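# Move bench yellow sponges into the wall bin by door

## Task

Take each yellow sponge lying on the bench and place it in the wall-mounted bin beside the door, wholly inside it. The task counts as failed if the low shelf is not standing upright at the end, or if the robot has toppled or is left leaning.

## Robot and tools

ROBOT. The LinearBot has an omnidirectional base and a column about 1.7 m high. A carriage rides the column (lift_m) and holds two identical six-joint arms, left and right, each with a two-finger gripper. Arm bases sit roughly 0.57 m + lift_m above the floor, and carriage parts reach about 0.15 m below them. A hand can get 0.78 m from its shoulder but only about 0.38 m lower than its arm base. The hand is about 0.16 m long and 0.1 m wide (0.14 m when open). The wrist camera sticks out 0.11 m to one side of joint 6's axis. Fingertips taper to about 0.005 m thick and 0.02 m across. Parked pose for joints 1-6 is 0, 0.05, 0.05, 1.45, 0, 0; with both arms parked the footprint is about 0.85 m wide by 0.65 m long.

CAMERAS. carriage_camera is fixed, facing forward and tilted about 20 degrees down. left_wrist_camera and right_wrist_camera look out past each hand's fingertips. Images are 672x504 pixels; intrinsics K, distortion D and T_world_to_cam (base frame to camera) are supplied per camera, with small errors, and wrist camera poses also inherit joint reading errors.

FRAMES. Base frame: origin on the floor below the base centre, x forward, y left, z up, metres. left_hand and right_hand are reported in it, as the point between the finger pads, plus quat_wxyz; the hand's z axis runs along the fingers and they open along its y axis. A hand pointing straight up with joints 1, 5, 6 at 0 reads (1, 0, 0, 0). base_odometry is in the start-of-scene base frame, counts wheel rotation only (slip counts as motion), heading in rad, left positive, -3.142 to 3.142.

move. Every argument except cameras forms one action; at least base or joints, optionally speeds and min_time_s. All motions begin together.
- base: an object with exactly one key, a relative offset from where the base was last reported: translate_m (metres, forward positive, -2 to 2), strafe_m (metres, left positive, -2 to 2) or rotate_rad (radians, counter-clockwise positive, -6.3 to 6.3).
- joints: a single flat object covering both arms, keyed by name, each value an absolute target. lift_m 0 to 1 m. For each arm (prefix left_ or right_): joint1_rad -2.617 to 3.054 (yaw about vertical, 0 ahead, positive left); joint2_rad 0 to 3.141 (shoulder: 0 upper arm back and level, 1.57 vertical, 3.14 forward and level); joint3_rad 0 to 3.141 (elbow, 0 folded, 3.14 straight); joint4_rad -1.57 to 1.57 (wrist pitch, positive lifts fingertips); joint5_rad -1.57 to 1.57 (wrist yaw, positive swings fingertips to the RIGHT); joint6_rad -2.094 to 2.094 (roll around the finger direction, positive clockwise viewed from the forearm); gripper_m 0 to 0.093 (pad gap in metres). Done tolerances: lift 0.004, joint1 0.02, joint2 0.105, joint3 0.06, joint4 0.04, joint5 0.025, joint6 0.02, gripper 0.004.
- speeds: per-action caps, defaulting to the maximum: translate_m and strafe_m 0.02-0.5 m/s, rotate_rad 0.05-1.57 rad/s, lift_m 0.08-0.25 m/s.
- min_time_s: 0.1 to 8 s, the shortest duration each arm and gripper motion may take; smoother, straighter paths.
- cameras: list of carriage_camera, left_wrist_camera, right_wrist_camera or all. Omitted, null or ["all"] returns every camera; [] returns none.
Actions last at most 15 s; a drive is cut off after 14 s (time_out). An unknown key makes the call invalid; an out-of-range number gets it refused. If a call is refused or a stop interrupts it, the remaining move, wait and finished_scene calls of that reply are skipped. A move with no action just reports state and images.

wait: seconds 0 to 10, plus cameras; nothing new is commanded. zoom_image: camera and region [x0, y0, x1, y1] in pixels from the top-left, up to 504x504, only for a camera in the latest images. finished_scene: scene = the current scene number; irreversible, and the goal must hold with the robot idle.

RESULTS. pictures names the image order. move says done or the worst status. base_status/joint_status words: done (wheels turned the commanded amount, slip or not), off_target (rested short, may still push), contact_stop and time_out (old target dropped, holding), not_followed (arm command withheld for near self-collision), limit_stop_at_motor_heat (resend target). on_its_own lists uncommanded behaviour; held at is a target, not a reading. motor_effort is percent of maximum with the action's peak in brackets, noisy and biased. Joint torques include arm weight; joints 1-3 wrap at ±28 N m. Motor temperatures lists each arm's joints then gripper; small changes may be omitted. MOTOR HOT appears at 75 °C; at 100 °C an OVER-TEMPERATURE FAULT drops that arm for 30-60 s or more.

CAUTIONS. The simulation keeps running while you think, holding the last command. Park arms when idle: stretched or loaded arms heat up. Hand readings tend to sit above the true hand, and loaded hands sag. Drives can bend arms or shove furniture and still report done; keep clear of the low shelf so it stays upright. After a blocked drive, back off about 0.2 m. Never reverse under a table edge. Avoid high carriage with stretched or loaded arms and sudden stops; tipping is permanent. Keep the arms from hitting or squeezing each other, fingers included. Grip readings at full force read a few millimetres narrower than the object; open well past the reading to release, and never release a moving or dropped item. Loose objects may occasionally get nudged by outside forces.

Each tool is called after "Call:" as name(argument=value, ...), one argument or row to a line, values as JSON.

## Session

Call:
move(
)

Scene clock: 0.00 s.
Joint torques (N m): no reading
Motor temperatures (°C): left_arm=[27 37 32 30 29 28 28] | right_arm=[25 30 37 35 29 29 28]
base_odometry: x=+0.000 y=+0.000 heading=+0.000
base_status: not commanded
joint_positions: lift_m=+0.300 left_joint1_rad=+0.003 left_joint2_rad=+0.041 left_joint3_rad=+0.031 left_joint4_rad=+1.497 left_joint5_rad=-0.037 left_joint6_rad=+0.015 left_gripper_m=+0.09396 right_joint1_rad=+0.010 right_joint2_rad=+0.034 right_joint3_rad=+0.029 right_joint4_rad=+1.447 right_joint5_rad=+0.047 right_joint6_rad=-0.005 right_gripper_m=+0.09396
joint_status: not commanded
motor_effort: lift_m=+32 drive_wheels=+3
left_hand: x=+0.2484 y=+0.3059 z=+1.3077 quat_wxyz=(+0.999, -0.018, +0.042, +0.010) (m; base frame)
right_hand: x=+0.2590 y=-0.3072 z=+1.3058 quat_wxyz=(+0.998, +0.023, +0.064, +0.001) (m; base frame)
pictures: carriage_camera, left_wrist_camera, right_wrist_camera
camera_calibration:
left_wrist_camera: T_world_to_cam=[[0.0469318, -0.997282, 0.0568028, 0.225893], [0.772293, 0.0001607, -0.635266, 0.650818], [0.63353, 0.0736826, 0.770202, -1.06414], [0, 0, 0, 1]] pos_world=[0.160938, 0.303583, 1.22021]
right_wrist_camera: T_world_to_cam=[[-0.0705454, -0.995911, -0.0564281, -0.227683], [0.728538, -0.0128006, -0.684886, 0.707186], [0.681363, -0.0894256, 0.726462, -1.02555], [0, 0, 0, 1]] pos_world=[0.167499, -0.30941, 1.21652]

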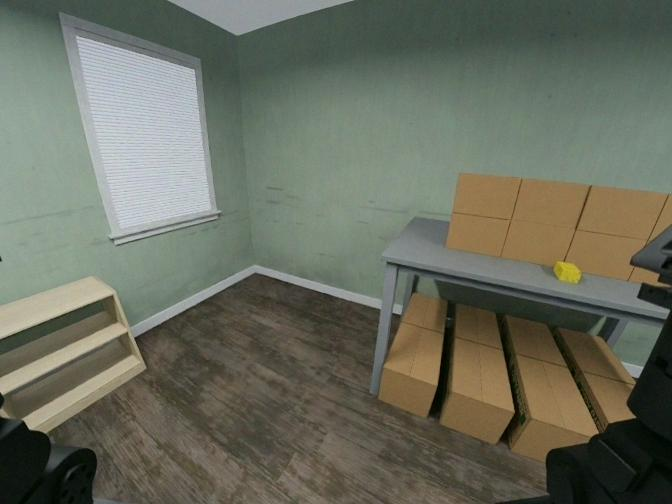

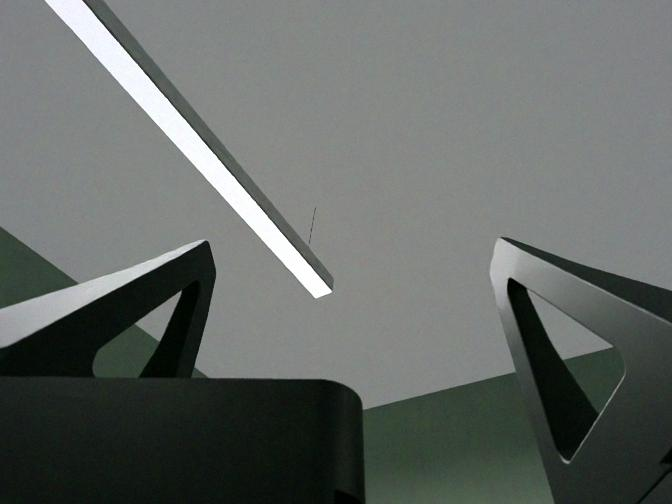

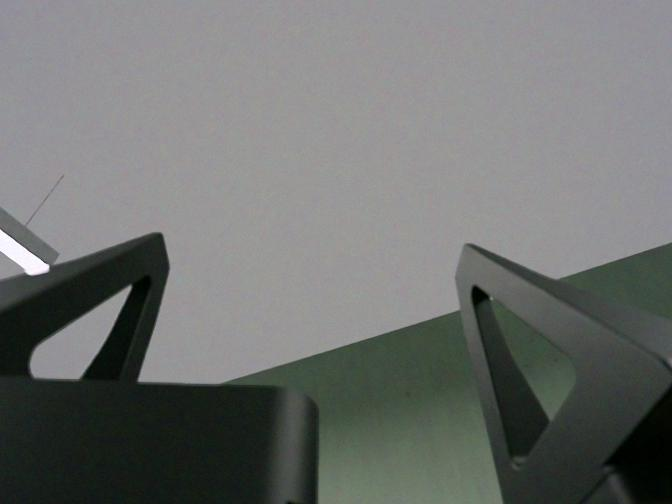

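Call:
move(
  base={"rotate_rad":-0.9},
  cameras=["carriage_camera"],
)

Call:
move(
  base={"rotate_rad":-1.3},
  cameras=["carriage_camera"],
)

Call:
move(
  base={"rotate_rad":-1.4},
  cameras=["carriage_camera"],
)

Call:
move(
  base={"rotate_rad":-1.3},
  cameras=["carriage_camera"],
)

Scene clock: 9.47 s.
Joint torques (N m): left_arm=[-0.12 5.07 4.37 -0.27 -0.06 -0.08] | right_arm=[-0.32 4.56 5.9 -0.16 0.02 0.06]
move: done
base_odometry: x=+0.000 y=+0.000 heading=-0.900
base_status: done
joint_positions: lift_m=+0.300 left_joint1_rad=+0.003 left_joint2_rad=+0.041 left_joint3_rad=+0.031 left_joint4_rad=+1.496 left_joint5_rad=-0.037 left_joint6_rad=+0.015 left_gripper_m=+0.09396 right_joint1_rad=+0.010 right_joint2_rad=+0.034 right_joint3_rad=+0.029 right_joint4_rad=+1.447 right_joint5_rad=+0.047 right_joint6_rad=-0.005 right_gripper_m=+0.09396
joint_status: not commanded
motor_effort: lift_m=+32(32) drive_wheels=+9(14)
left_hand: x=+0.2485 y=+0.3059 z=+1.3076 quat_wxyz=(+0.999, -0.018, +0.042, +0.010) (m; base frame)
right_hand: x=+0.2590 y=-0.3072 z=+1.3058 quat_wxyz=(+0.998, +0.023, +0.064, +0.001) (m; base frame)
pictures: carriage_camera

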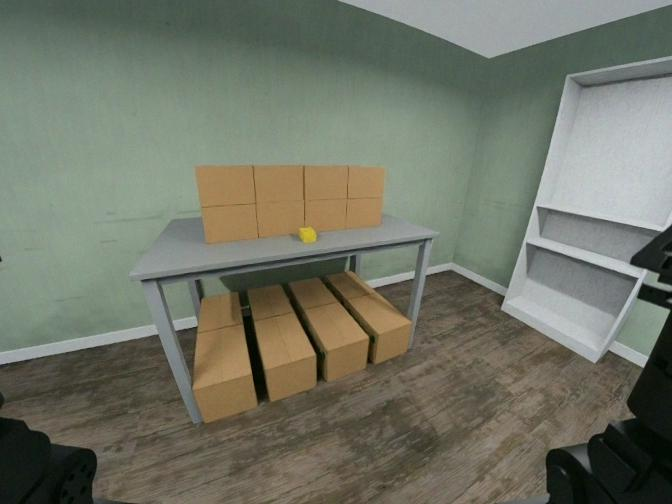

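Scene clock: 12.33 s.
Joint torques (N m): left_arm=[-0.14 5.07 4.41 -0.27 -0.05 -0.09] | right_arm=[-0.34 4.59 5.89 -0.17 0.02 0.05]
move: done
base_odometry: x=+0.000 y=+0.000 heading=-2.199
base_status: done
joint_positions: lift_m=+0.300 left_joint1_rad=+0.003 left_joint2_rad=+0.041 left_joint3_rad=+0.031 left_joint4_rad=+1.496 left_joint5_rad=-0.037 left_joint6_rad=+0.015 left_gripper_m=+0.09397 right_joint1_rad=+0.010 right_joint2_rad=+0.034 right_joint3_rad=+0.029 right_joint4_rad=+1.447 right_joint5_rad=+0.047 right_joint6_rad=-0.005 right_gripper_m=+0.09397
joint_status: not commanded
motor_effort: lift_m=+32(32) drive_wheels=+8(15)
left_hand: x=+0.2485 y=+0.3059 z=+1.3076 quat_wxyz=(+0.999, -0.018, +0.042, +0.010) (m; base frame)
right_hand: x=+0.2590 y=-0.3072 z=+1.3058 quat_wxyz=(+0.998, +0.023, +0.064, +0.001) (m; base frame)
pictures: carriage_camera

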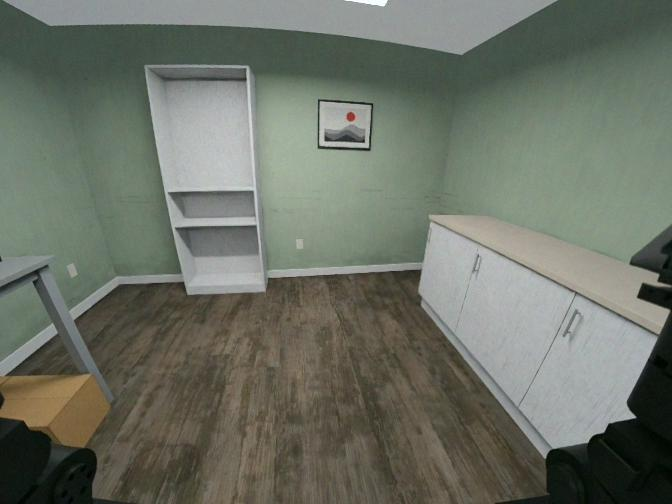

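Scene clock: 15.30 s.
Joint torques (N m): left_arm=[-0.17 5.05 4.36 -0.26 -0.07 -0.08] | right_arm=[-0.35 4.59 5.89 -0.16 0.02 0.06]
move: done
base_odometry: x=+0.000 y=+0.000 heading=+2.684
base_status: done
joint_positions: lift_m=+0.300 left_joint1_rad=+0.003 left_joint2_rad=+0.041 left_joint3_rad=+0.031 left_joint4_rad=+1.495 left_joint5_rad=-0.037 left_joint6_rad=+0.015 left_gripper_m=+0.09398 right_joint1_rad=+0.010 right_joint2_rad=+0.034 right_joint3_rad=+0.029 right_joint4_rad=+1.447 right_joint5_rad=+0.047 right_joint6_rad=-0.005 right_gripper_m=+0.09398
joint_status: not commanded
motor_effort: lift_m=+32(32) drive_wheels=+8(15)
left_hand: x=+0.2486 y=+0.3059 z=+1.3076 quat_wxyz=(+0.999, -0.018, +0.043, +0.010) (m; base frame)
right_hand: x=+0.2590 y=-0.3072 z=+1.3058 quat_wxyz=(+0.998, +0.023, +0.064, +0.001) (m; base frame)
pictures: carriage_camera

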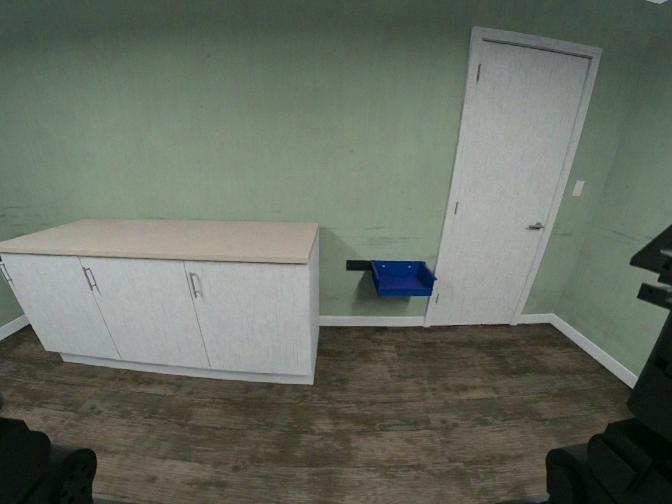

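Scene clock: 18.17 s.
Joint torques (N m): left_arm=[-0.17 5.07 4.37 -0.26 -0.07 -0.1] | right_arm=[-0.32 4.57 5.89 -0.16 0.02 0.05]
move: done
base_odometry: x=+0.000 y=+0.000 heading=+1.385
base_status: done
joint_positions: lift_m=+0.300 left_joint1_rad=+0.003 left_joint2_rad=+0.041 left_joint3_rad=+0.031 left_joint4_rad=+1.496 left_joint5_rad=-0.037 left_joint6_rad=+0.015 left_gripper_m=+0.09398 right_joint1_rad=+0.010 right_joint2_rad=+0.034 right_joint3_rad=+0.029 right_joint4_rad=+1.447 right_joint5_rad=+0.047 right_joint6_rad=-0.005 right_gripper_m=+0.09398
joint_status: not commanded
motor_effort: lift_m=+32(32) drive_wheels=+8(15)
left_hand: x=+0.2485 y=+0.3059 z=+1.3076 quat_wxyz=(+0.999, -0.018, +0.042, +0.010) (m; base frame)
right_hand: x=+0.2590 y=-0.3072 z=+1.3058 quat_wxyz=(+0.998, +0.023, +0.064, +0.001) (m; base frame)
pictures: carriage_camera

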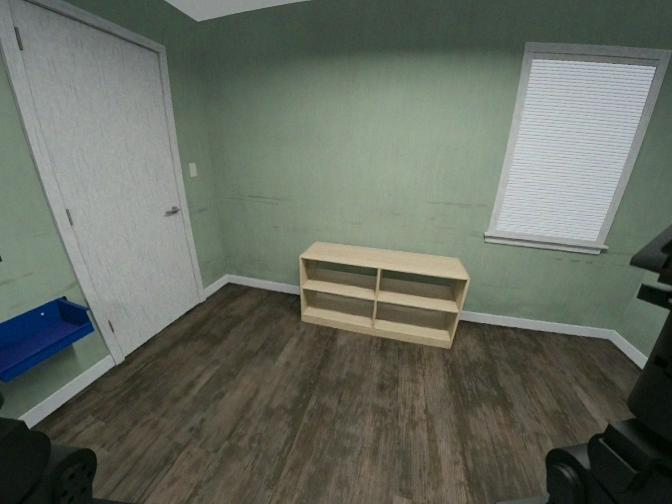

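Call:
move(
  base={"rotate_rad":-1.965},
  joints={"lift_m":1.0},
  cameras=["carriage_camera"],
)

Call:
move(
  base={"translate_m":0.3},
  speeds={"translate_m":0.2},
  cameras=["carriage_camera"],
)

Scene clock: 59.43 s.
Joint torques (N m): left_arm=[-0.21 5.09 4.4 -0.26 -0.06 -0.08] | right_arm=[-0.35 4.59 5.9 -0.16 0.02 0.06]
move: done
base_odometry: x=+0.000 y=+0.000 heading=-0.580
base_status: done
joint_positions: lift_m=+0.997 left_joint1_rad=+0.003 left_joint2_rad=+0.041 left_joint3_rad=+0.031 left_joint4_rad=+1.495 left_joint5_rad=-0.037 left_joint6_rad=+0.015 left_gripper_m=+0.09399 right_joint1_rad=+0.010 right_joint2_rad=+0.034 right_joint3_rad=+0.029 right_joint4_rad=+1.447 right_joint5_rad=+0.047 right_joint6_rad=-0.005 right_gripper_m=+0.09399
joint_status: all done
joint sent to its limit — lift_m, upper limit.
motor_effort: lift_m=+33(40) drive_wheels=+8(15)
left_hand: x=+0.2486 y=+0.3059 z=+2.0050 quat_wxyz=(+0.999, -0.018, +0.043, +0.010) (m; base frame)
right_hand: x=+0.2590 y=-0.3072 z=+2.0032 quat_wxyz=(+0.998, +0.023, +0.064, +0.001) (m; base frame)
pictures: carriage_camera
camera_calibration:
carriage_camera: T_world_to_cam=[[-0.0303786, -0.999131, 0.0285239, -0.0478895], [-0.377467, -0.0149565, -0.925902, 1.90026], [0.925525, -0.0388945, -0.376685, 0.620693], [0, 0, 0, 1]] pos_world=[0.141365, 0.00471482, 1.99463]

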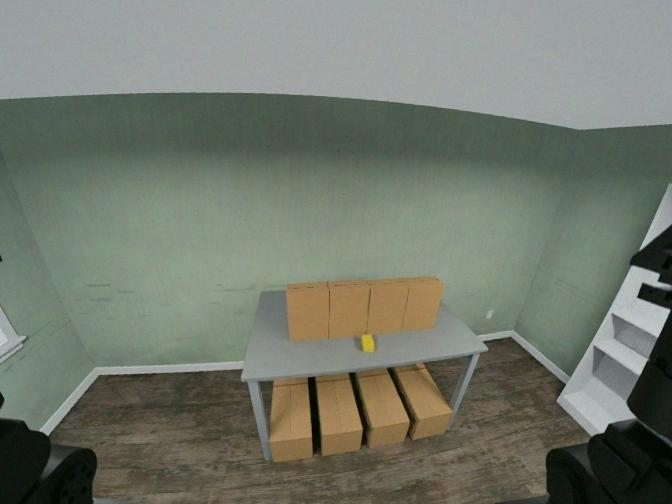

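Scene clock: 62.03 s.
Joint torques (N m): left_arm=[-0.17 5.07 4.38 -0.27 -0.06 -0.1] | right_arm=[-0.32 4.59 5.93 -0.16 0.02 0.05]
move: done
base_odometry: x=+0.251 y=-0.165 heading=-0.581
base_status: done
joint_positions: lift_m=+0.997 left_joint1_rad=+0.003 left_joint2_rad=+0.041 left_joint3_rad=+0.031 left_joint4_rad=+1.496 left_joint5_rad=-0.037 left_joint6_rad=+0.015 left_gripper_m=+0.09399 right_joint1_rad=+0.010 right_joint2_rad=+0.034 right_joint3_rad=+0.029 right_joint4_rad=+1.447 right_joint5_rad=+0.047 right_joint6_rad=-0.005 right_gripper_m=+0.09399
joint_status: not commanded
motor_effort: lift_m=+33(33) drive_wheels=-4(17)
left_hand: x=+0.2485 y=+0.3059 z=+2.0050 quat_wxyz=(+0.999, -0.018, +0.042, +0.010) (m; base frame)
right_hand: x=+0.2590 y=-0.3072 z=+2.0032 quat_wxyz=(+0.998, +0.023, +0.064, +0.001) (m; base frame)
pictures: carriage_camera
camera_calibration:
carriage_camera: T_world_to_cam=[[-0.0303786, -0.999131, 0.0285239, -0.0478895], [-0.377467, -0.0149565, -0.925902, 1.90026], [0.925525, -0.0388945, -0.376685, 0.620693], [0, 0, 0, 1]] pos_world=[0.141365, 0.00471482, 1.99463]

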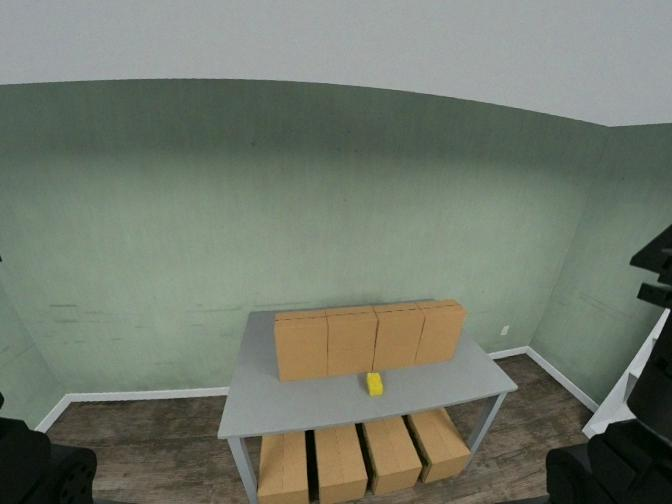

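Call:
move(
  base={"translate_m":0.22},
  speeds={"translate_m":0.15},
  joints={"right_joint2_rad":1.57,"right_joint3_rad":1.57,"right_joint4_rad":-0.9,"right_joint1_rad":0,"right_joint5_rad":0,"right_joint6_rad":0},
  min_time_s=4,
)

Scene clock: 81.20 s.
Joint torques (N m): left_arm=[-0.17 5.04 4.38 -0.28 -0.07 -0.07] | right_arm=[-1.11 -7.88 9.13 1.36 -0.07 0.12]
Motor temperatures (°C): left_arm=[27 38 34 29 29 28 28] | right_arm=[25 32 42 34 29 29 28]
move: done
base_odometry: x=+0.435 y=-0.286 heading=-0.582
base_status: done
joint_positions: lift_m=+0.997 left_joint1_rad=+0.003 left_joint2_rad=+0.041 left_joint3_rad=+0.031 left_joint4_rad=+1.496 left_joint5_rad=-0.037 left_joint6_rad=+0.015 left_gripper_m=+0.09399 right_joint1_rad=+0.008 right_joint2_rad=+1.563 right_joint3_rad=+1.543 right_joint4_rad=-0.890 right_joint5_rad=+0.012 right_joint6_rad=-0.005 right_gripper_m=+0.09399
joint_status: all done
motor_effort: lift_m=+33(33) drive_wheels=-4(19)
left_hand: x=+0.2485 y=+0.3059 z=+2.0050 quat_wxyz=(+0.999, -0.018, +0.042, +0.010) (m; base frame)
right_hand: x=+0.6409 y=-0.2981 z=+1.8167 quat_wxyz=(+0.324, -0.004, +0.946, -0.005) (m; base frame)
pictures: carriage_camera, left_wrist_camera, right_wrist_camera
camera_calibration:
carriage_camera: T_world_to_cam=[[-0.0303786, -0.999131, 0.0285239, -0.0478895], [-0.377467, -0.0149565, -0.925902, 1.90026], [0.925525, -0.0388945, -0.376685, 0.620693], [0, 0, 0, 1]] pos_world=[0.141365, 0.00471482, 1.99463]
left_wrist_camera: T_world_to_cam=[[0.046954, -0.997282, 0.0567804, 0.186318], [0.772065, 0.000165578, -0.635544, 1.09442], [0.633807, 0.0736795, 0.769974, -1.60088], [0, 0, 0, 1]] pos_world=[0.160939, 0.303583, 1.91761]
right_wrist_camera: T_world_to_cam=[[0.046645, -0.996484, 0.0696019, -0.467201], [-0.998152, -0.0492128, -0.0356454, 0.695322], [0.0389454, -0.0678106, -0.996938, 1.89296], [0, 0, 0, 1]] pos_world=[0.642108, -0.302977, 1.94447]

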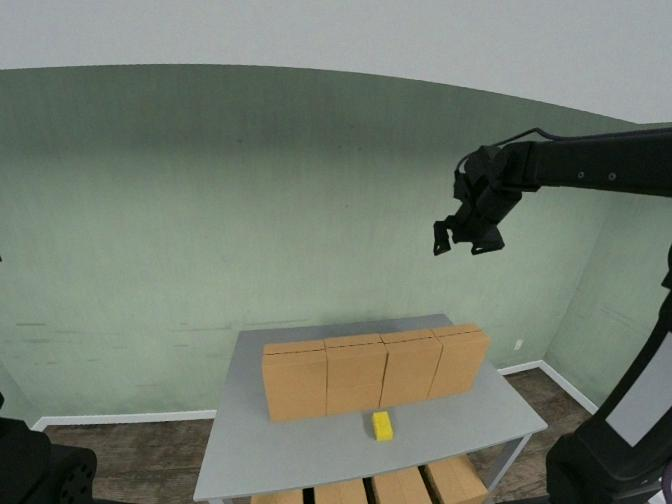

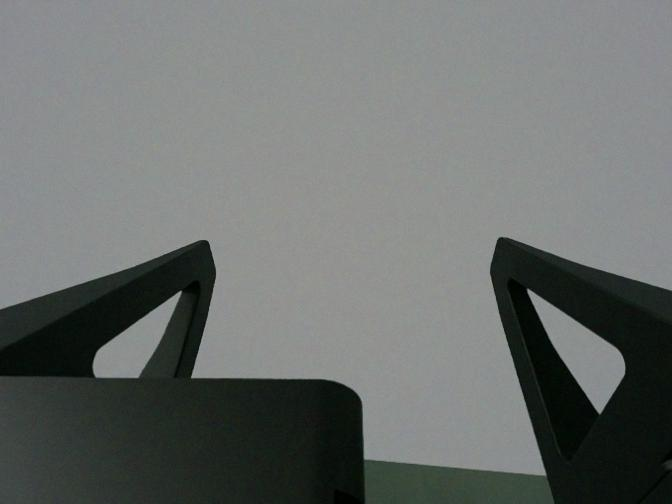

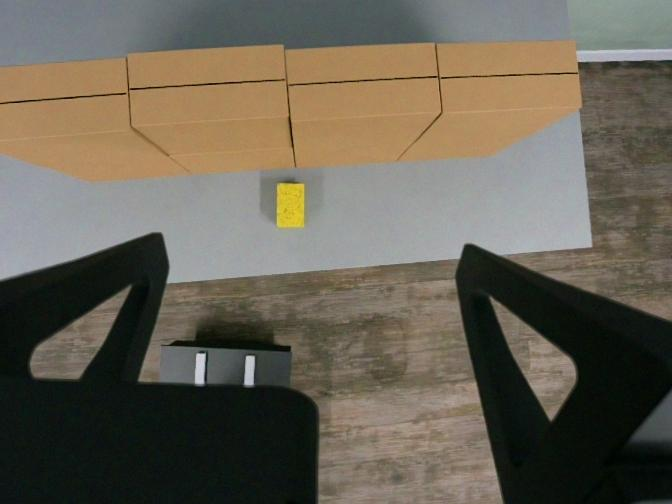

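Call:
move(
  joints={"right_joint4_rad":-0.6},
  cameras=["right_wrist_camera"],
)

Call:
move(
  joints={"right_joint1_rad":0.7,"right_joint2_rad":1.8,"right_joint3_rad":1.8},
  cameras=["right_wrist_camera"],
  min_time_s=2,
)

Scene clock: 86.83 s.
Joint torques (N m): left_arm=[-0.18 5.09 4.37 -0.27 -0.07 -0.08] | right_arm=[-1.09 -8.25 9.36 1.94 -0.06 0.11]
move: done
base_odometry: x=+0.435 y=-0.286 heading=-0.582
base_status: not commanded
joint_positions: lift_m=+0.997 left_joint1_rad=+0.003 left_joint2_rad=+0.041 left_joint3_rad=+0.031 left_joint4_rad=+1.496 left_joint5_rad=-0.037 left_joint6_rad=+0.015 left_gripper_m=+0.09399 right_joint1_rad=+0.008 right_joint2_rad=+1.563 right_joint3_rad=+1.543 right_joint4_rad=-0.620 right_joint5_rad=+0.011 right_joint6_rad=-0.005 right_gripper_m=+0.09399
joint_status: all done
motor_effort: lift_m=+33(33) drive_wheels=-4(4)
left_hand: x=+0.2485 y=+0.3059 z=+2.0050 quat_wxyz=(+0.999, -0.018, +0.042, +0.010) (m; base frame)
right_hand: x=+0.6873 y=-0.2977 z=+1.8643 quat_wxyz=(+0.449, -0.003, +0.893, -0.004) (m; base frame)
pictures: right_wrist_camera
camera_calibration:
right_wrist_camera: T_world_to_cam=[[0.0269074, -0.99666, 0.0771068, -0.47264], [-0.952211, -0.0490313, -0.301478, 1.20735], [0.304252, -0.06531, -0.95035, 1.67013], [0, 0, 0, 1]] pos_world=[0.654232, -0.302787, 1.98764]

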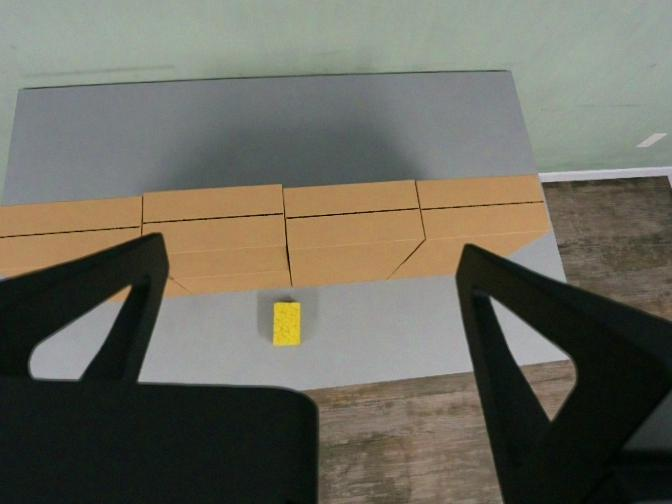

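Scene clock: 89.13 s.
Joint torques (N m): left_arm=[-0.21 5.09 4.45 -0.27 -0.05 -0.08] | right_arm=[0.21 -10.69 9.47 1.91 -0.04 0.11]
move: done
base_odometry: x=+0.435 y=-0.286 heading=-0.582
base_status: not commanded
joint_positions: lift_m=+0.997 left_joint1_rad=+0.003 left_joint2_rad=+0.041 left_joint3_rad=+0.031 left_joint4_rad=+1.496 left_joint5_rad=-0.037 left_joint6_rad=+0.015 left_gripper_m=+0.09399 right_joint1_rad=+0.694 right_joint2_rad=+1.792 right_joint3_rad=+1.772 right_joint4_rad=-0.615 right_joint5_rad=+0.009 right_joint6_rad=-0.005 right_gripper_m=+0.09399
joint_status: all done
motor_effort: lift_m=+33(33) drive_wheels=-3(4)
left_hand: x=+0.2485 y=+0.3059 z=+2.0050 quat_wxyz=(+0.999, -0.018, +0.042, +0.010) (m; base frame)
right_hand: x=+0.6280 y=+0.0335 z=+1.8586 quat_wxyz=(+0.426, -0.304, +0.839, +0.149) (m; base frame)
pictures: right_wrist_camera
camera_calibration:
right_wrist_camera: T_world_to_cam=[[0.653821, -0.752862, 0.0756047, -0.539656], [-0.703507, -0.641645, -0.305566, 1.0367], [0.27856, 0.146597, -0.949165, 1.71124], [0, 0, 0, 1]] pos_world=[0.605484, 0.00804596, 1.98183]

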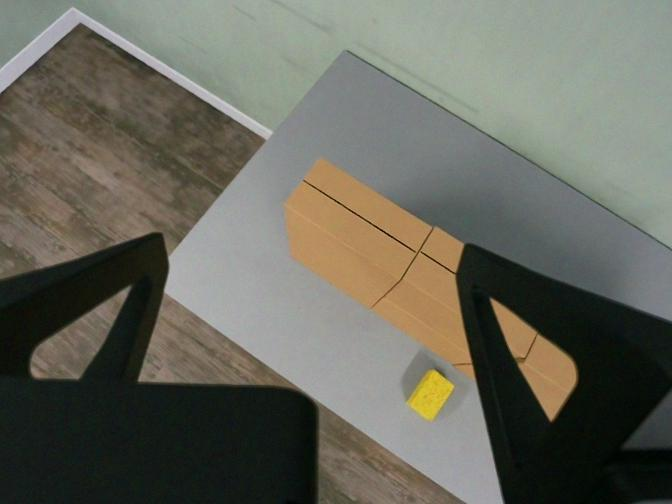

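Call:
move(
  joints={"right_joint1_rad":0.3,"right_joint2_rad":2.3,"right_joint3_rad":2.5,"right_joint4_rad":-1.5},
  cameras=["right_wrist_camera"],
  min_time_s=2.5,
)

Call:
move(
  joints={"right_joint1_rad":-0.4,"right_joint2_rad":2.3,"right_joint3_rad":2.6,"right_joint4_rad":-1.5},
  cameras=["right_wrist_camera"],
  min_time_s=2.5,
)

Scene clock: 99.17 s.
Joint torques (N m): left_arm=[-0.13 5.04 4.44 -0.28 -0.06 -0.08] | right_arm=[-0.91 -13.91 7.9 0.7 -0.03 0.11]
move: done
base_odometry: x=+0.435 y=-0.286 heading=-0.582
base_status: not commanded
joint_positions: lift_m=+0.997 left_joint1_rad=+0.003 left_joint2_rad=+0.041 left_joint3_rad=+0.031 left_joint4_rad=+1.496 left_joint5_rad=-0.037 left_joint6_rad=+0.015 left_gripper_m=+0.09399 right_joint1_rad=+0.306 right_joint2_rad=+2.290 right_joint3_rad=+2.476 right_joint4_rad=-1.488 right_joint5_rad=+0.009 right_joint6_rad=-0.005 right_gripper_m=+0.09399
joint_status: all done
motor_effort: lift_m=+33(33) drive_wheels=-4(4)
left_hand: x=+0.2485 y=+0.3059 z=+2.0050 quat_wxyz=(+0.999, -0.018, +0.042, +0.010) (m; base frame)
right_hand: x=+0.6927 y=-0.1537 z=+1.7576 quat_wxyz=(+0.133, -0.153, +0.979, +0.016) (m; base frame)
pictures: right_wrist_camera
camera_calibration:
right_wrist_camera: T_world_to_cam=[[0.360062, -0.931757, 0.0467439, -0.488569], [-0.880142, -0.322648, 0.348206, -0.0463823], [-0.309362, -0.166517, -0.936252, 1.96121], [0, 0, 0, 1]] pos_world=[0.741814, -0.143618, 1.87517]

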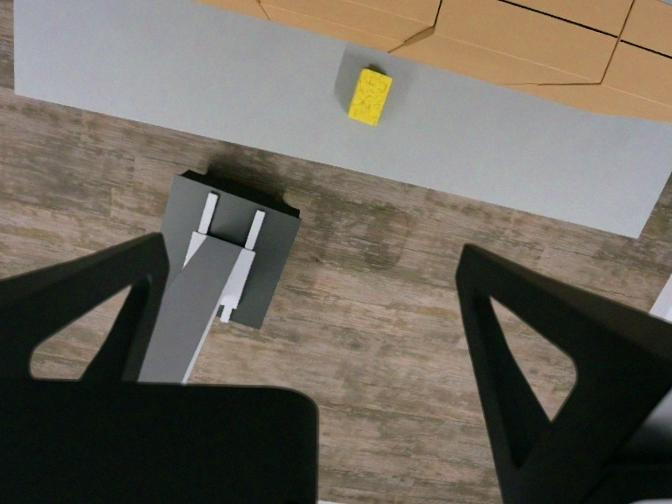

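Scene clock: 101.97 s.
Joint torques (N m): left_arm=[-0.14 5.07 4.33 -0.28 -0.06 -0.08] | right_arm=[-0.85 -13.74 7.73 0.89 -0.03 0.11]
move: done
base_odometry: x=+0.435 y=-0.286 heading=-0.582
base_status: not commanded
joint_positions: lift_m=+0.997 left_joint1_rad=+0.003 left_joint2_rad=+0.041 left_joint3_rad=+0.031 left_joint4_rad=+1.496 left_joint5_rad=-0.037 left_joint6_rad=+0.015 left_gripper_m=+0.09399 right_joint1_rad=-0.395 right_joint2_rad=+2.290 right_joint3_rad=+2.577 right_joint4_rad=-1.490 right_joint5_rad=+0.008 right_joint6_rad=-0.005 right_gripper_m=+0.09399
joint_status: all done
motor_effort: lift_m=+33(33) drive_wheels=-4(4)
left_hand: x=+0.2485 y=+0.3059 z=+2.0050 quat_wxyz=(+0.999, -0.018, +0.042, +0.010) (m; base frame)
right_hand: x=+0.6872 y=-0.4931 z=+1.7876 quat_wxyz=(+0.178, +0.191, +0.964, -0.040) (m; base frame)
pictures: right_wrist_camera
camera_calibration:
right_wrist_camera: T_world_to_cam=[[-0.329458, -0.942741, 0.0519307, -0.345002], [-0.908379, 0.331489, 0.254876, 0.337615], [-0.257497, 0.0367982, -0.965578, 2.04807], [0, 0, 0, 1]] pos_world=[0.720391, -0.512529, 1.90944]

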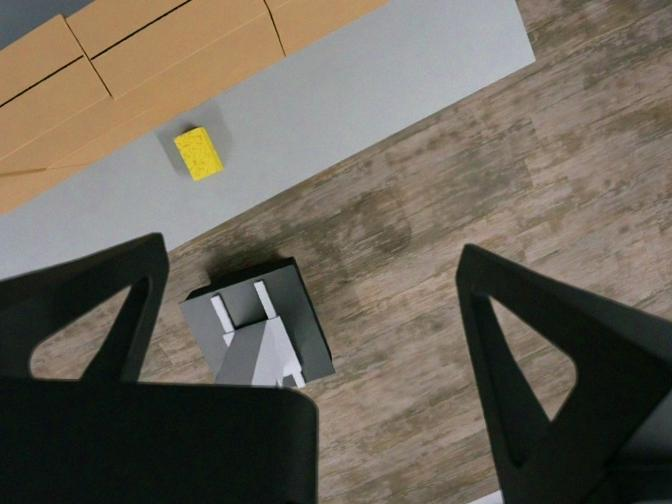

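Call:
move(
  base={"translate_m":0.12},
  speeds={"translate_m":0.1},
  joints={"right_joint1_rad":0.2,"right_joint2_rad":2.75,"right_joint3_rad":3.0,"right_joint4_rad":-1.45},
  cameras=["right_wrist_camera"],
  min_time_s=2.5,
)

Call:
move(
  joints={"right_joint1_rad":-0.3},
  cameras=["right_wrist_camera"],
  min_time_s=2,
)

Scene clock: 111.97 s.
Joint torques (N m): left_arm=[-0.13 5.08 4.37 -0.27 -0.06 -0.08] | right_arm=[0.13 -16.77 7.86 1.1 -0.03 0.11]
Motor temperatures (°C): left_arm=[27 38 34 29 28 27 27] | right_arm=[25 38 45 36 29 29 28]
move: done
base_odometry: x=+0.535 y=-0.352 heading=-0.583
base_status: done
joint_positions: lift_m=+0.997 left_joint1_rad=+0.003 left_joint2_rad=+0.041 left_joint3_rad=+0.031 left_joint4_rad=+1.497 left_joint5_rad=-0.037 left_joint6_rad=+0.015 left_gripper_m=+0.09399 right_joint1_rad=+0.195 right_joint2_rad=+2.740 right_joint3_rad=+2.977 right_joint4_rad=-1.465 right_joint5_rad=+0.008 right_joint6_rad=-0.005 right_gripper_m=+0.09400
joint_status: all done
motor_effort: lift_m=+33(33) drive_wheels=-3(17)
left_hand: x=+0.2484 y=+0.3059 z=+2.0051 quat_wxyz=(+0.999, -0.018, +0.042, +0.010) (m; base frame)
right_hand: x=+0.7852 y=-0.1903 z=+1.6792 quat_wxyz=(+0.170, -0.098, +0.980, +0.012) (m; base frame)
pictures: right_wrist_camera
camera_calibration:
right_wrist_camera: T_world_to_cam=[[0.251784, -0.966485, 0.0501138, -0.479464], [-0.932976, -0.22864, 0.277992, 0.227787], [-0.257217, -0.116749, -0.959275, 1.91748], [0, 0, 0, 1]] pos_world=[0.82645, -0.18745, 1.8001]

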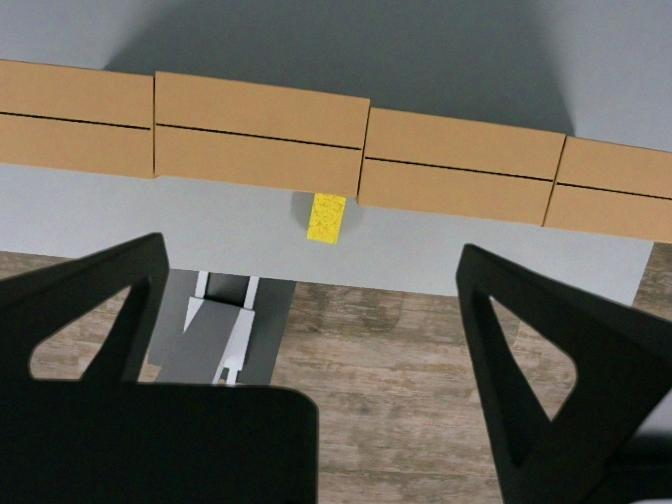

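Scene clock: 114.27 s.
Joint torques (N m): left_arm=[-0.16 5.08 4.38 -0.27 -0.06 -0.07] | right_arm=[-0.75 -16.75 7.86 1.09 -0.02 0.11]
move: done
base_odometry: x=+0.535 y=-0.352 heading=-0.583
base_status: not commanded
joint_positions: lift_m=+0.997 left_joint1_rad=+0.003 left_joint2_rad=+0.041 left_joint3_rad=+0.031 left_joint4_rad=+1.497 left_joint5_rad=-0.037 left_joint6_rad=+0.015 left_gripper_m=+0.09399 right_joint1_rad=-0.296 right_joint2_rad=+2.740 right_joint3_rad=+2.977 right_joint4_rad=-1.463 right_joint5_rad=+0.007 right_joint6_rad=-0.005 right_gripper_m=+0.09400
joint_status: all done
motor_effort: lift_m=+33(33) drive_wheels=-3(8)
left_hand: x=+0.2484 y=+0.3059 z=+2.0051 quat_wxyz=(+0.999, -0.018, +0.042, +0.010) (m; base frame)
right_hand: x=+0.7708 y=-0.4671 z=+1.6793 quat_wxyz=(+0.169, +0.144, +0.975, -0.029) (m; base frame)
pictures: right_wrist_camera
camera_calibration:
right_wrist_camera: T_world_to_cam=[[-0.233887, -0.970984, 0.0498631, -0.370688], [-0.930858, 0.238439, 0.276859, 0.369389], [-0.280715, 0.0183382, -0.959616, 1.96337], [0, 0, 0, 1]] pos_world=[0.808297, -0.484014, 1.8003]

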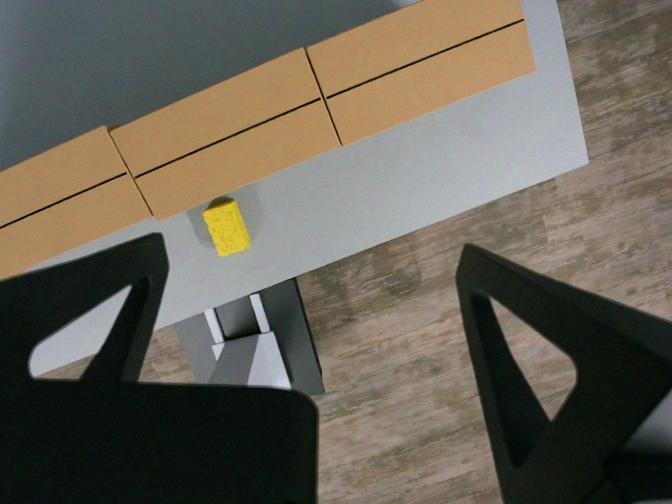

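Call:
move(
  joints={"right_joint1_rad":0.55},
  cameras=["right_wrist_camera","carriage_camera"],
  min_time_s=2,
)

Scene clock: 124.93 s.
Joint torques (N m): left_arm=[-0.16 5.08 4.38 -0.27 -0.07 -0.09] | right_arm=[-0.16 -16.8 7.86 1.07 -0.01 0.11]
move: done
base_odometry: x=+0.535 y=-0.352 heading=-0.583
base_status: not commanded
joint_positions: lift_m=+0.997 left_joint1_rad=+0.003 left_joint2_rad=+0.041 left_joint3_rad=+0.031 left_joint4_rad=+1.497 left_joint5_rad=-0.037 left_joint6_rad=+0.015 left_gripper_m=+0.09399 right_joint1_rad=+0.549 right_joint2_rad=+2.740 right_joint3_rad=+2.977 right_joint4_rad=-1.460 right_joint5_rad=+0.006 right_joint6_rad=-0.005 right_gripper_m=+0.09400
joint_status: all done
motor_effort: lift_m=+33(33) drive_wheels=-3(3)
left_hand: x=+0.2484 y=+0.3059 z=+2.0051 quat_wxyz=(+0.999, -0.018, +0.042, +0.010) (m; base frame)
right_hand: x=+0.7134 y=-0.0026 z=+1.6795 quat_wxyz=(+0.167, -0.269, +0.948, +0.044) (m; base frame)
pictures: carriage_camera, right_wrist_camera
camera_calibration:
carriage_camera: T_world_to_cam=[[-0.0303786, -0.999131, 0.0285239, -0.0478895], [-0.377467, -0.0149565, -0.925902, 1.90026], [0.925525, -0.0388945, -0.376685, 0.620693], [0, 0, 0, 1]] pos_world=[0.141365, 0.00471482, 1.99463]
right_wrist_camera: T_world_to_cam=[[0.571321, -0.819284, 0.0486372, -0.505125], [-0.796441, -0.539131, 0.273896, 0.112243], [-0.198177, -0.195219, -0.960529, 1.88102], [0, 0, 0, 1]] pos_world=[0.750759, 0.0138833, 1.8006]

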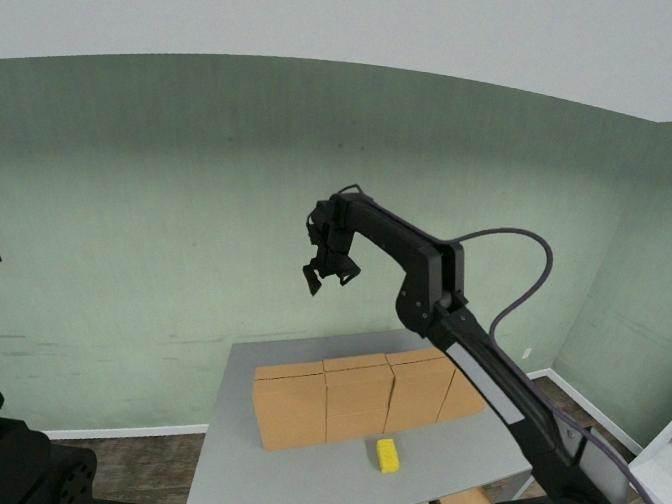

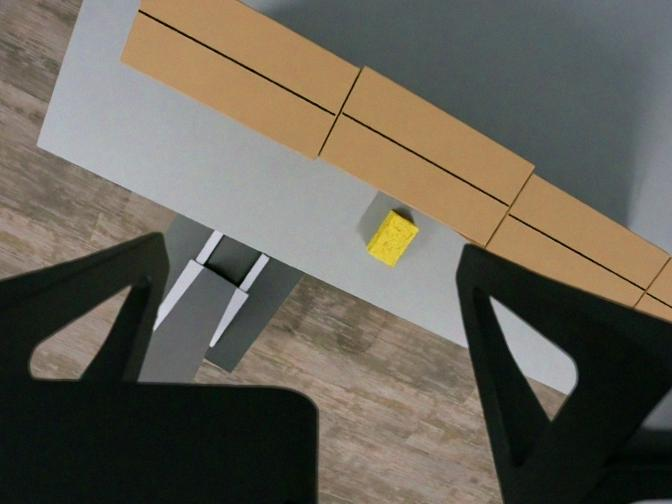

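Call:
move(
  joints={"right_joint4_rad":-1.1},
  cameras=["right_wrist_camera"],
)

Scene clock: 128.93 s.
Joint torques (N m): left_arm=[-0.12 5.05 4.37 -0.27 -0.05 -0.08] | right_arm=[-0.17 -17.37 8.34 1.67 -0.01 0.11]
move: done
base_odometry: x=+0.535 y=-0.352 heading=-0.583
base_status: not commanded
joint_positions: lift_m=+0.997 left_joint1_rad=+0.003 left_joint2_rad=+0.041 left_joint3_rad=+0.031 left_joint4_rad=+1.497 left_joint5_rad=-0.037 left_joint6_rad=+0.015 left_gripper_m=+0.09399 right_joint1_rad=+0.549 right_joint2_rad=+2.740 right_joint3_rad=+2.977 right_joint4_rad=-1.119 right_joint5_rad=+0.006 right_joint6_rad=-0.005 right_gripper_m=+0.09400
joint_status: all done
motor_effort: lift_m=+33(33) drive_wheels=-3(3)
left_hand: x=+0.2484 y=+0.3059 z=+2.0051 quat_wxyz=(+0.999, -0.018, +0.042, +0.010) (m; base frame)
right_hand: x=+0.7754 y=+0.0353 z=+1.7210 quat_wxyz=(+0.326, -0.256, +0.906, +0.088) (m; base frame)
pictures: right_wrist_camera
camera_calibration:
right_wrist_camera: T_world_to_cam=[[0.554438, -0.829609, 0.0659305, -0.527814], [-0.827358, -0.558019, -0.0639837, 0.776843], [0.0898719, -0.0190731, -0.995771, 1.77164], [0, 0, 0, 1]] pos_world=[0.776148, 0.0294041, 1.84865]

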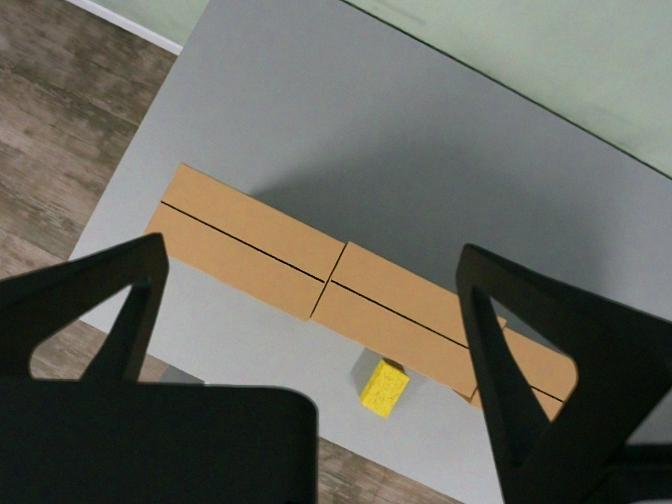

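Call:
move(
  joints={"right_joint1_rad":0.128,"right_joint2_rad":2.4,"right_joint3_rad":2.32,"right_joint4_rad":-1.48,"lift_m":0.5},
  min_time_s=2.5,
  cameras=["right_wrist_camera","carriage_camera"],
)

Scene clock: 157.77 s.
Joint torques (N m): left_arm=[-0.23 5.09 4.46 -0.27 -0.06 -0.08] | right_arm=[0.27 -15.92 5.79 0.18 -0.1 0.04]
Motor temperatures (°C): left_arm=[26 37 34 28 28 27 27] | right_arm=[25 50 45 38 29 28 28]
move: done
base_odometry: x=+0.535 y=-0.352 heading=-0.583
base_status: not commanded
joint_positions: lift_m=+0.500 left_joint1_rad=+0.003 left_joint2_rad=+0.041 left_joint3_rad=+0.031 left_joint4_rad=+1.496 left_joint5_rad=-0.037 left_joint6_rad=+0.015 left_gripper_m=+0.09399 right_joint1_rad=+0.121 right_joint2_rad=+2.401 right_joint3_rad=+2.321 right_joint4_rad=-1.460 right_joint5_rad=+0.016 right_joint6_rad=+0.003 right_gripper_m=+0.09400
joint_status: all done
motor_effort: lift_m=+28(29) drive_wheels=+8(9)
left_hand: x=+0.2485 y=+0.3059 z=+1.5080 quat_wxyz=(+0.999, -0.018, +0.042, +0.010) (m; base frame)
right_hand: x=+0.6942 y=-0.2451 z=+1.1672 quat_wxyz=(+0.016, -0.059, +0.998, -0.007) (m; base frame)
pictures: carriage_camera, right_wrist_camera
camera_calibration:
carriage_camera: T_world_to_cam=[[-0.0303786, -0.999131, 0.0285239, -0.0337102], [-0.377467, -0.0149565, -0.925902, 1.44], [0.925525, -0.0388945, -0.376685, 0.433443], [0, 0, 0, 1]] pos_world=[0.141365, 0.00471482, 1.49753]
right_wrist_camera: T_world_to_cam=[[0.184766, -0.982052, 0.0378785, -0.426934], [-0.817846, -0.132271, 0.560029, -0.112841], [-0.544968, -0.134453, -0.827606, 1.43824], [0, 0, 0, 1]] pos_world=[0.77039, -0.240821, 1.26966]

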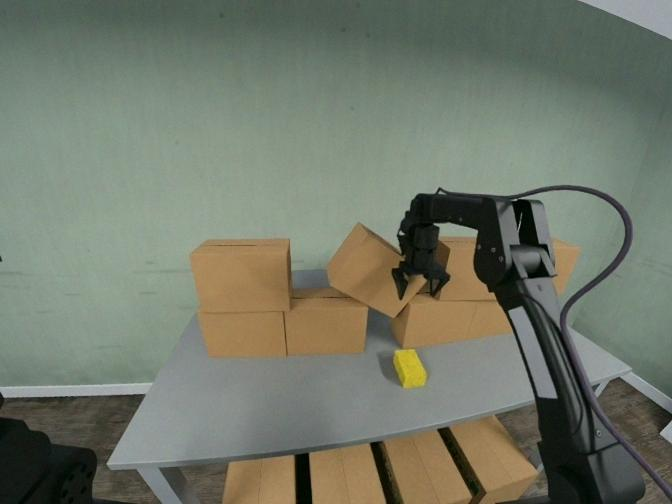

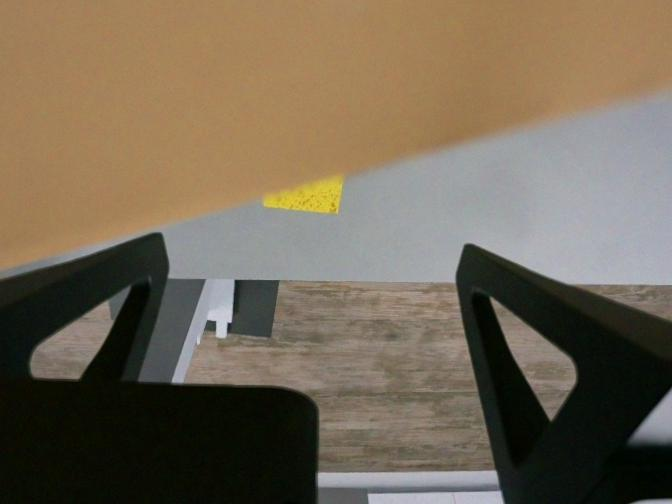

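Call:
move(
  joints={"lift_m":0.85},
  speeds={"lift_m":0.08},
  cameras=["right_wrist_camera","carriage_camera"],
)

Scene clock: 174.27 s.
Joint torques (N m): left_arm=[-0.13 5.07 4.37 -0.28 -0.07 -0.09] | right_arm=[0.25 -16.06 5.91 0.25 -0.05 0.03]
Motor temperatures (°C): left_arm=[26 37 34 28 28 27 27] | right_arm=[25 55 44 36 29 28 28]
move: done
base_odometry: x=+0.535 y=-0.352 heading=-0.583
base_status: not commanded
joint_positions: lift_m=+0.850 left_joint1_rad=+0.003 left_joint2_rad=+0.041 left_joint3_rad=+0.031 left_joint4_rad=+1.496 left_joint5_rad=-0.037 left_joint6_rad=+0.015 left_gripper_m=+0.09399 right_joint1_rad=+0.121 right_joint2_rad=+2.402 right_joint3_rad=+2.320 right_joint4_rad=-1.470 right_joint5_rad=+0.011 right_joint6_rad=+0.003 right_gripper_m=+0.09400
joint_status: all done
motor_effort: lift_m=+32(39) drive_wheels=+8(8)
left_hand: x=+0.2485 y=+0.3059 z=+1.8576 quat_wxyz=(+0.999, -0.018, +0.042, +0.010) (m; base frame)
right_hand: x=+0.6914 y=-0.2446 z=+1.5158 quat_wxyz=(+0.009, -0.059, +0.998, -0.005) (m; base frame)
pictures: carriage_camera, right_wrist_camera
camera_calibration:
carriage_camera: T_world_to_cam=[[-0.0303786, -0.999131, 0.0285239, -0.0436822], [-0.377467, -0.0149565, -0.925902, 1.76369], [0.925525, -0.0388945, -0.376685, 0.565132], [0, 0, 0, 1]] pos_world=[0.141365, 0.00471482, 1.84713]
right_wrist_camera: T_world_to_cam=[[0.185295, -0.982169, 0.0317709, -0.430205], [-0.810601, -0.13449, 0.569946, -0.330896], [-0.55551, -0.131361, -0.821068, 1.72353], [0, 0, 0, 1]] pos_world=[0.768928, -0.240632, 1.61739]

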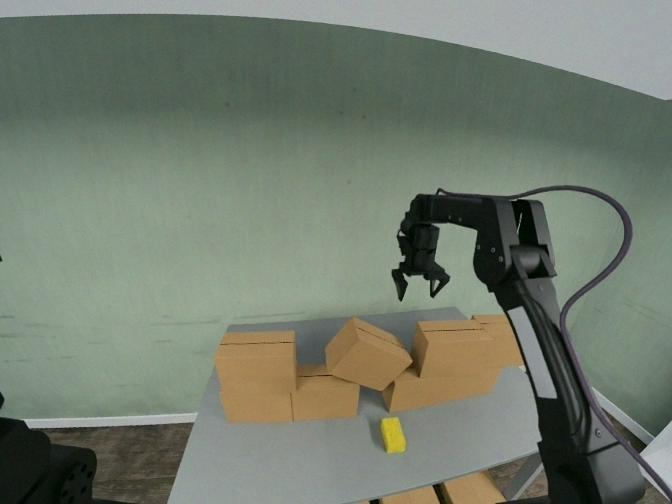

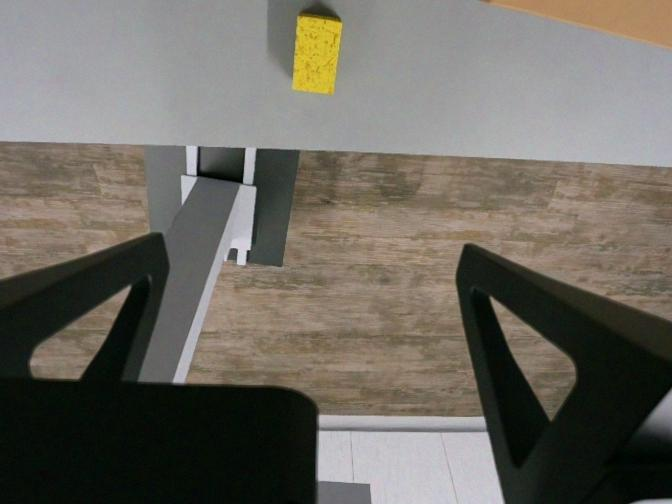

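Call:
move(
  joints={"right_joint1_rad":0.1,"right_joint2_rad":1.9,"right_joint3_rad":1.06,"right_joint4_rad":0.11,"right_joint5_rad":0,"right_joint6_rad":0},
  min_time_s=2.5,
  cameras=[],
)

Call:
move(
  joints={"lift_m":0.45},
  cameras=["right_wrist_camera","carriage_camera"],
)

Scene clock: 190.50 s.
Joint torques (N m): left_arm=[-0.16 5.05 4.36 -0.27 -0.06 -0.08] | right_arm=[-1.03 -15.65 5.74 1.8 -0.06 0.03]
Motor temperatures (°C): left_arm=[26 37 34 28 28 27 27] | right_arm=[25 56 44 35 29 28 28]
move: done
base_odometry: x=+0.535 y=-0.352 heading=-0.583
base_status: not commanded
joint_positions: lift_m=+0.850 left_joint1_rad=+0.003 left_joint2_rad=+0.041 left_joint3_rad=+0.031 left_joint4_rad=+1.496 left_joint5_rad=-0.037 left_joint6_rad=+0.015 left_gripper_m=+0.09399 right_joint1_rad=+0.107 right_joint2_rad=+1.938 right_joint3_rad=+1.064 right_joint4_rad=+0.091 right_joint5_rad=+0.011 right_joint6_rad=+0.003 right_gripper_m=+0.09400
joint_status: all done
motor_effort: lift_m=+32(32) drive_wheels=+8(8)
left_hand: x=+0.2485 y=+0.3059 z=+1.8576 quat_wxyz=(+0.999, -0.018, +0.042, +0.010) (m; base frame)
right_hand: x=+0.7154 y=-0.2486 z=+1.4675 quat_wxyz=(+0.383, -0.046, +0.922, +0.016) (m; base frame)
pictures: none
No camera images: "cameras" was empty.

Scene clock: 192.63 s.
Joint torques (N m): left_arm=[-0.17 5.04 4.38 -0.27 -0.07 -0.08] | right_arm=[-0.96 -13.61 6.46 1.71 -0.05 0.03]
Motor temperatures (°C): left_arm=[26 37 34 28 28 27 27] | right_arm=[25 56 44 36 29 28 28]
move: done
base_odometry: x=+0.535 y=-0.352 heading=-0.583
base_status: not commanded
joint_positions: lift_m=+0.450 left_joint1_rad=+0.003 left_joint2_rad=+0.041 left_joint3_rad=+0.031 left_joint4_rad=+1.496 left_joint5_rad=-0.037 left_joint6_rad=+0.015 left_gripper_m=+0.09399 right_joint1_rad=+0.106 right_joint2_rad=+1.919 right_joint3_rad=+1.057 right_joint4_rad=+0.102 right_joint5_rad=+0.010 right_joint6_rad=+0.003 right_gripper_m=+0.09400
joint_status: all done
motor_effort: lift_m=+30(33) drive_wheels=+8(8)
left_hand: x=+0.2485 y=+0.3059 z=+1.4578 quat_wxyz=(+0.999, -0.018, +0.042, +0.010) (m; base frame)
right_hand: x=+0.7165 y=-0.2489 z=+1.0759 quat_wxyz=(+0.394, -0.046, +0.918, +0.017) (m; base frame)
pictures: carriage_camera, right_wrist_camera
camera_calibration:
carriage_camera: T_world_to_cam=[[-0.0303786, -0.999131, 0.0285239, -0.0322812], [-0.377467, -0.0149565, -0.925902, 1.39361], [0.925525, -0.0388945, -0.376685, 0.414571], [0, 0, 0, 1]] pos_world=[0.141365, 0.00471482, 1.44743]
right_wrist_camera: T_world_to_cam=[[0.129196, -0.989289, 0.0679431, -0.42568], [-0.97295, -0.139698, -0.183993, 0.865787], [0.191514, -0.042334, -0.980576, 1.03422], [0, 0, 0, 1]] pos_world=[0.699296, -0.256389, 1.20235]

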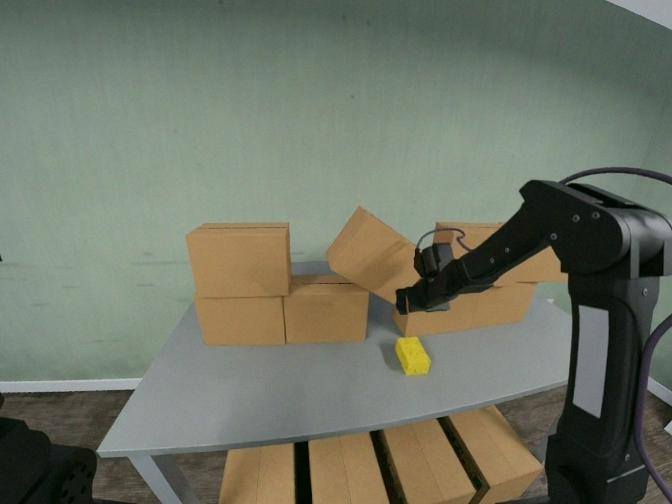

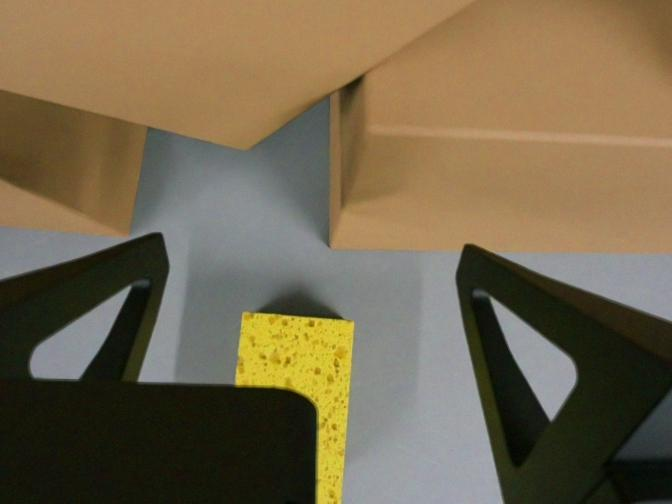

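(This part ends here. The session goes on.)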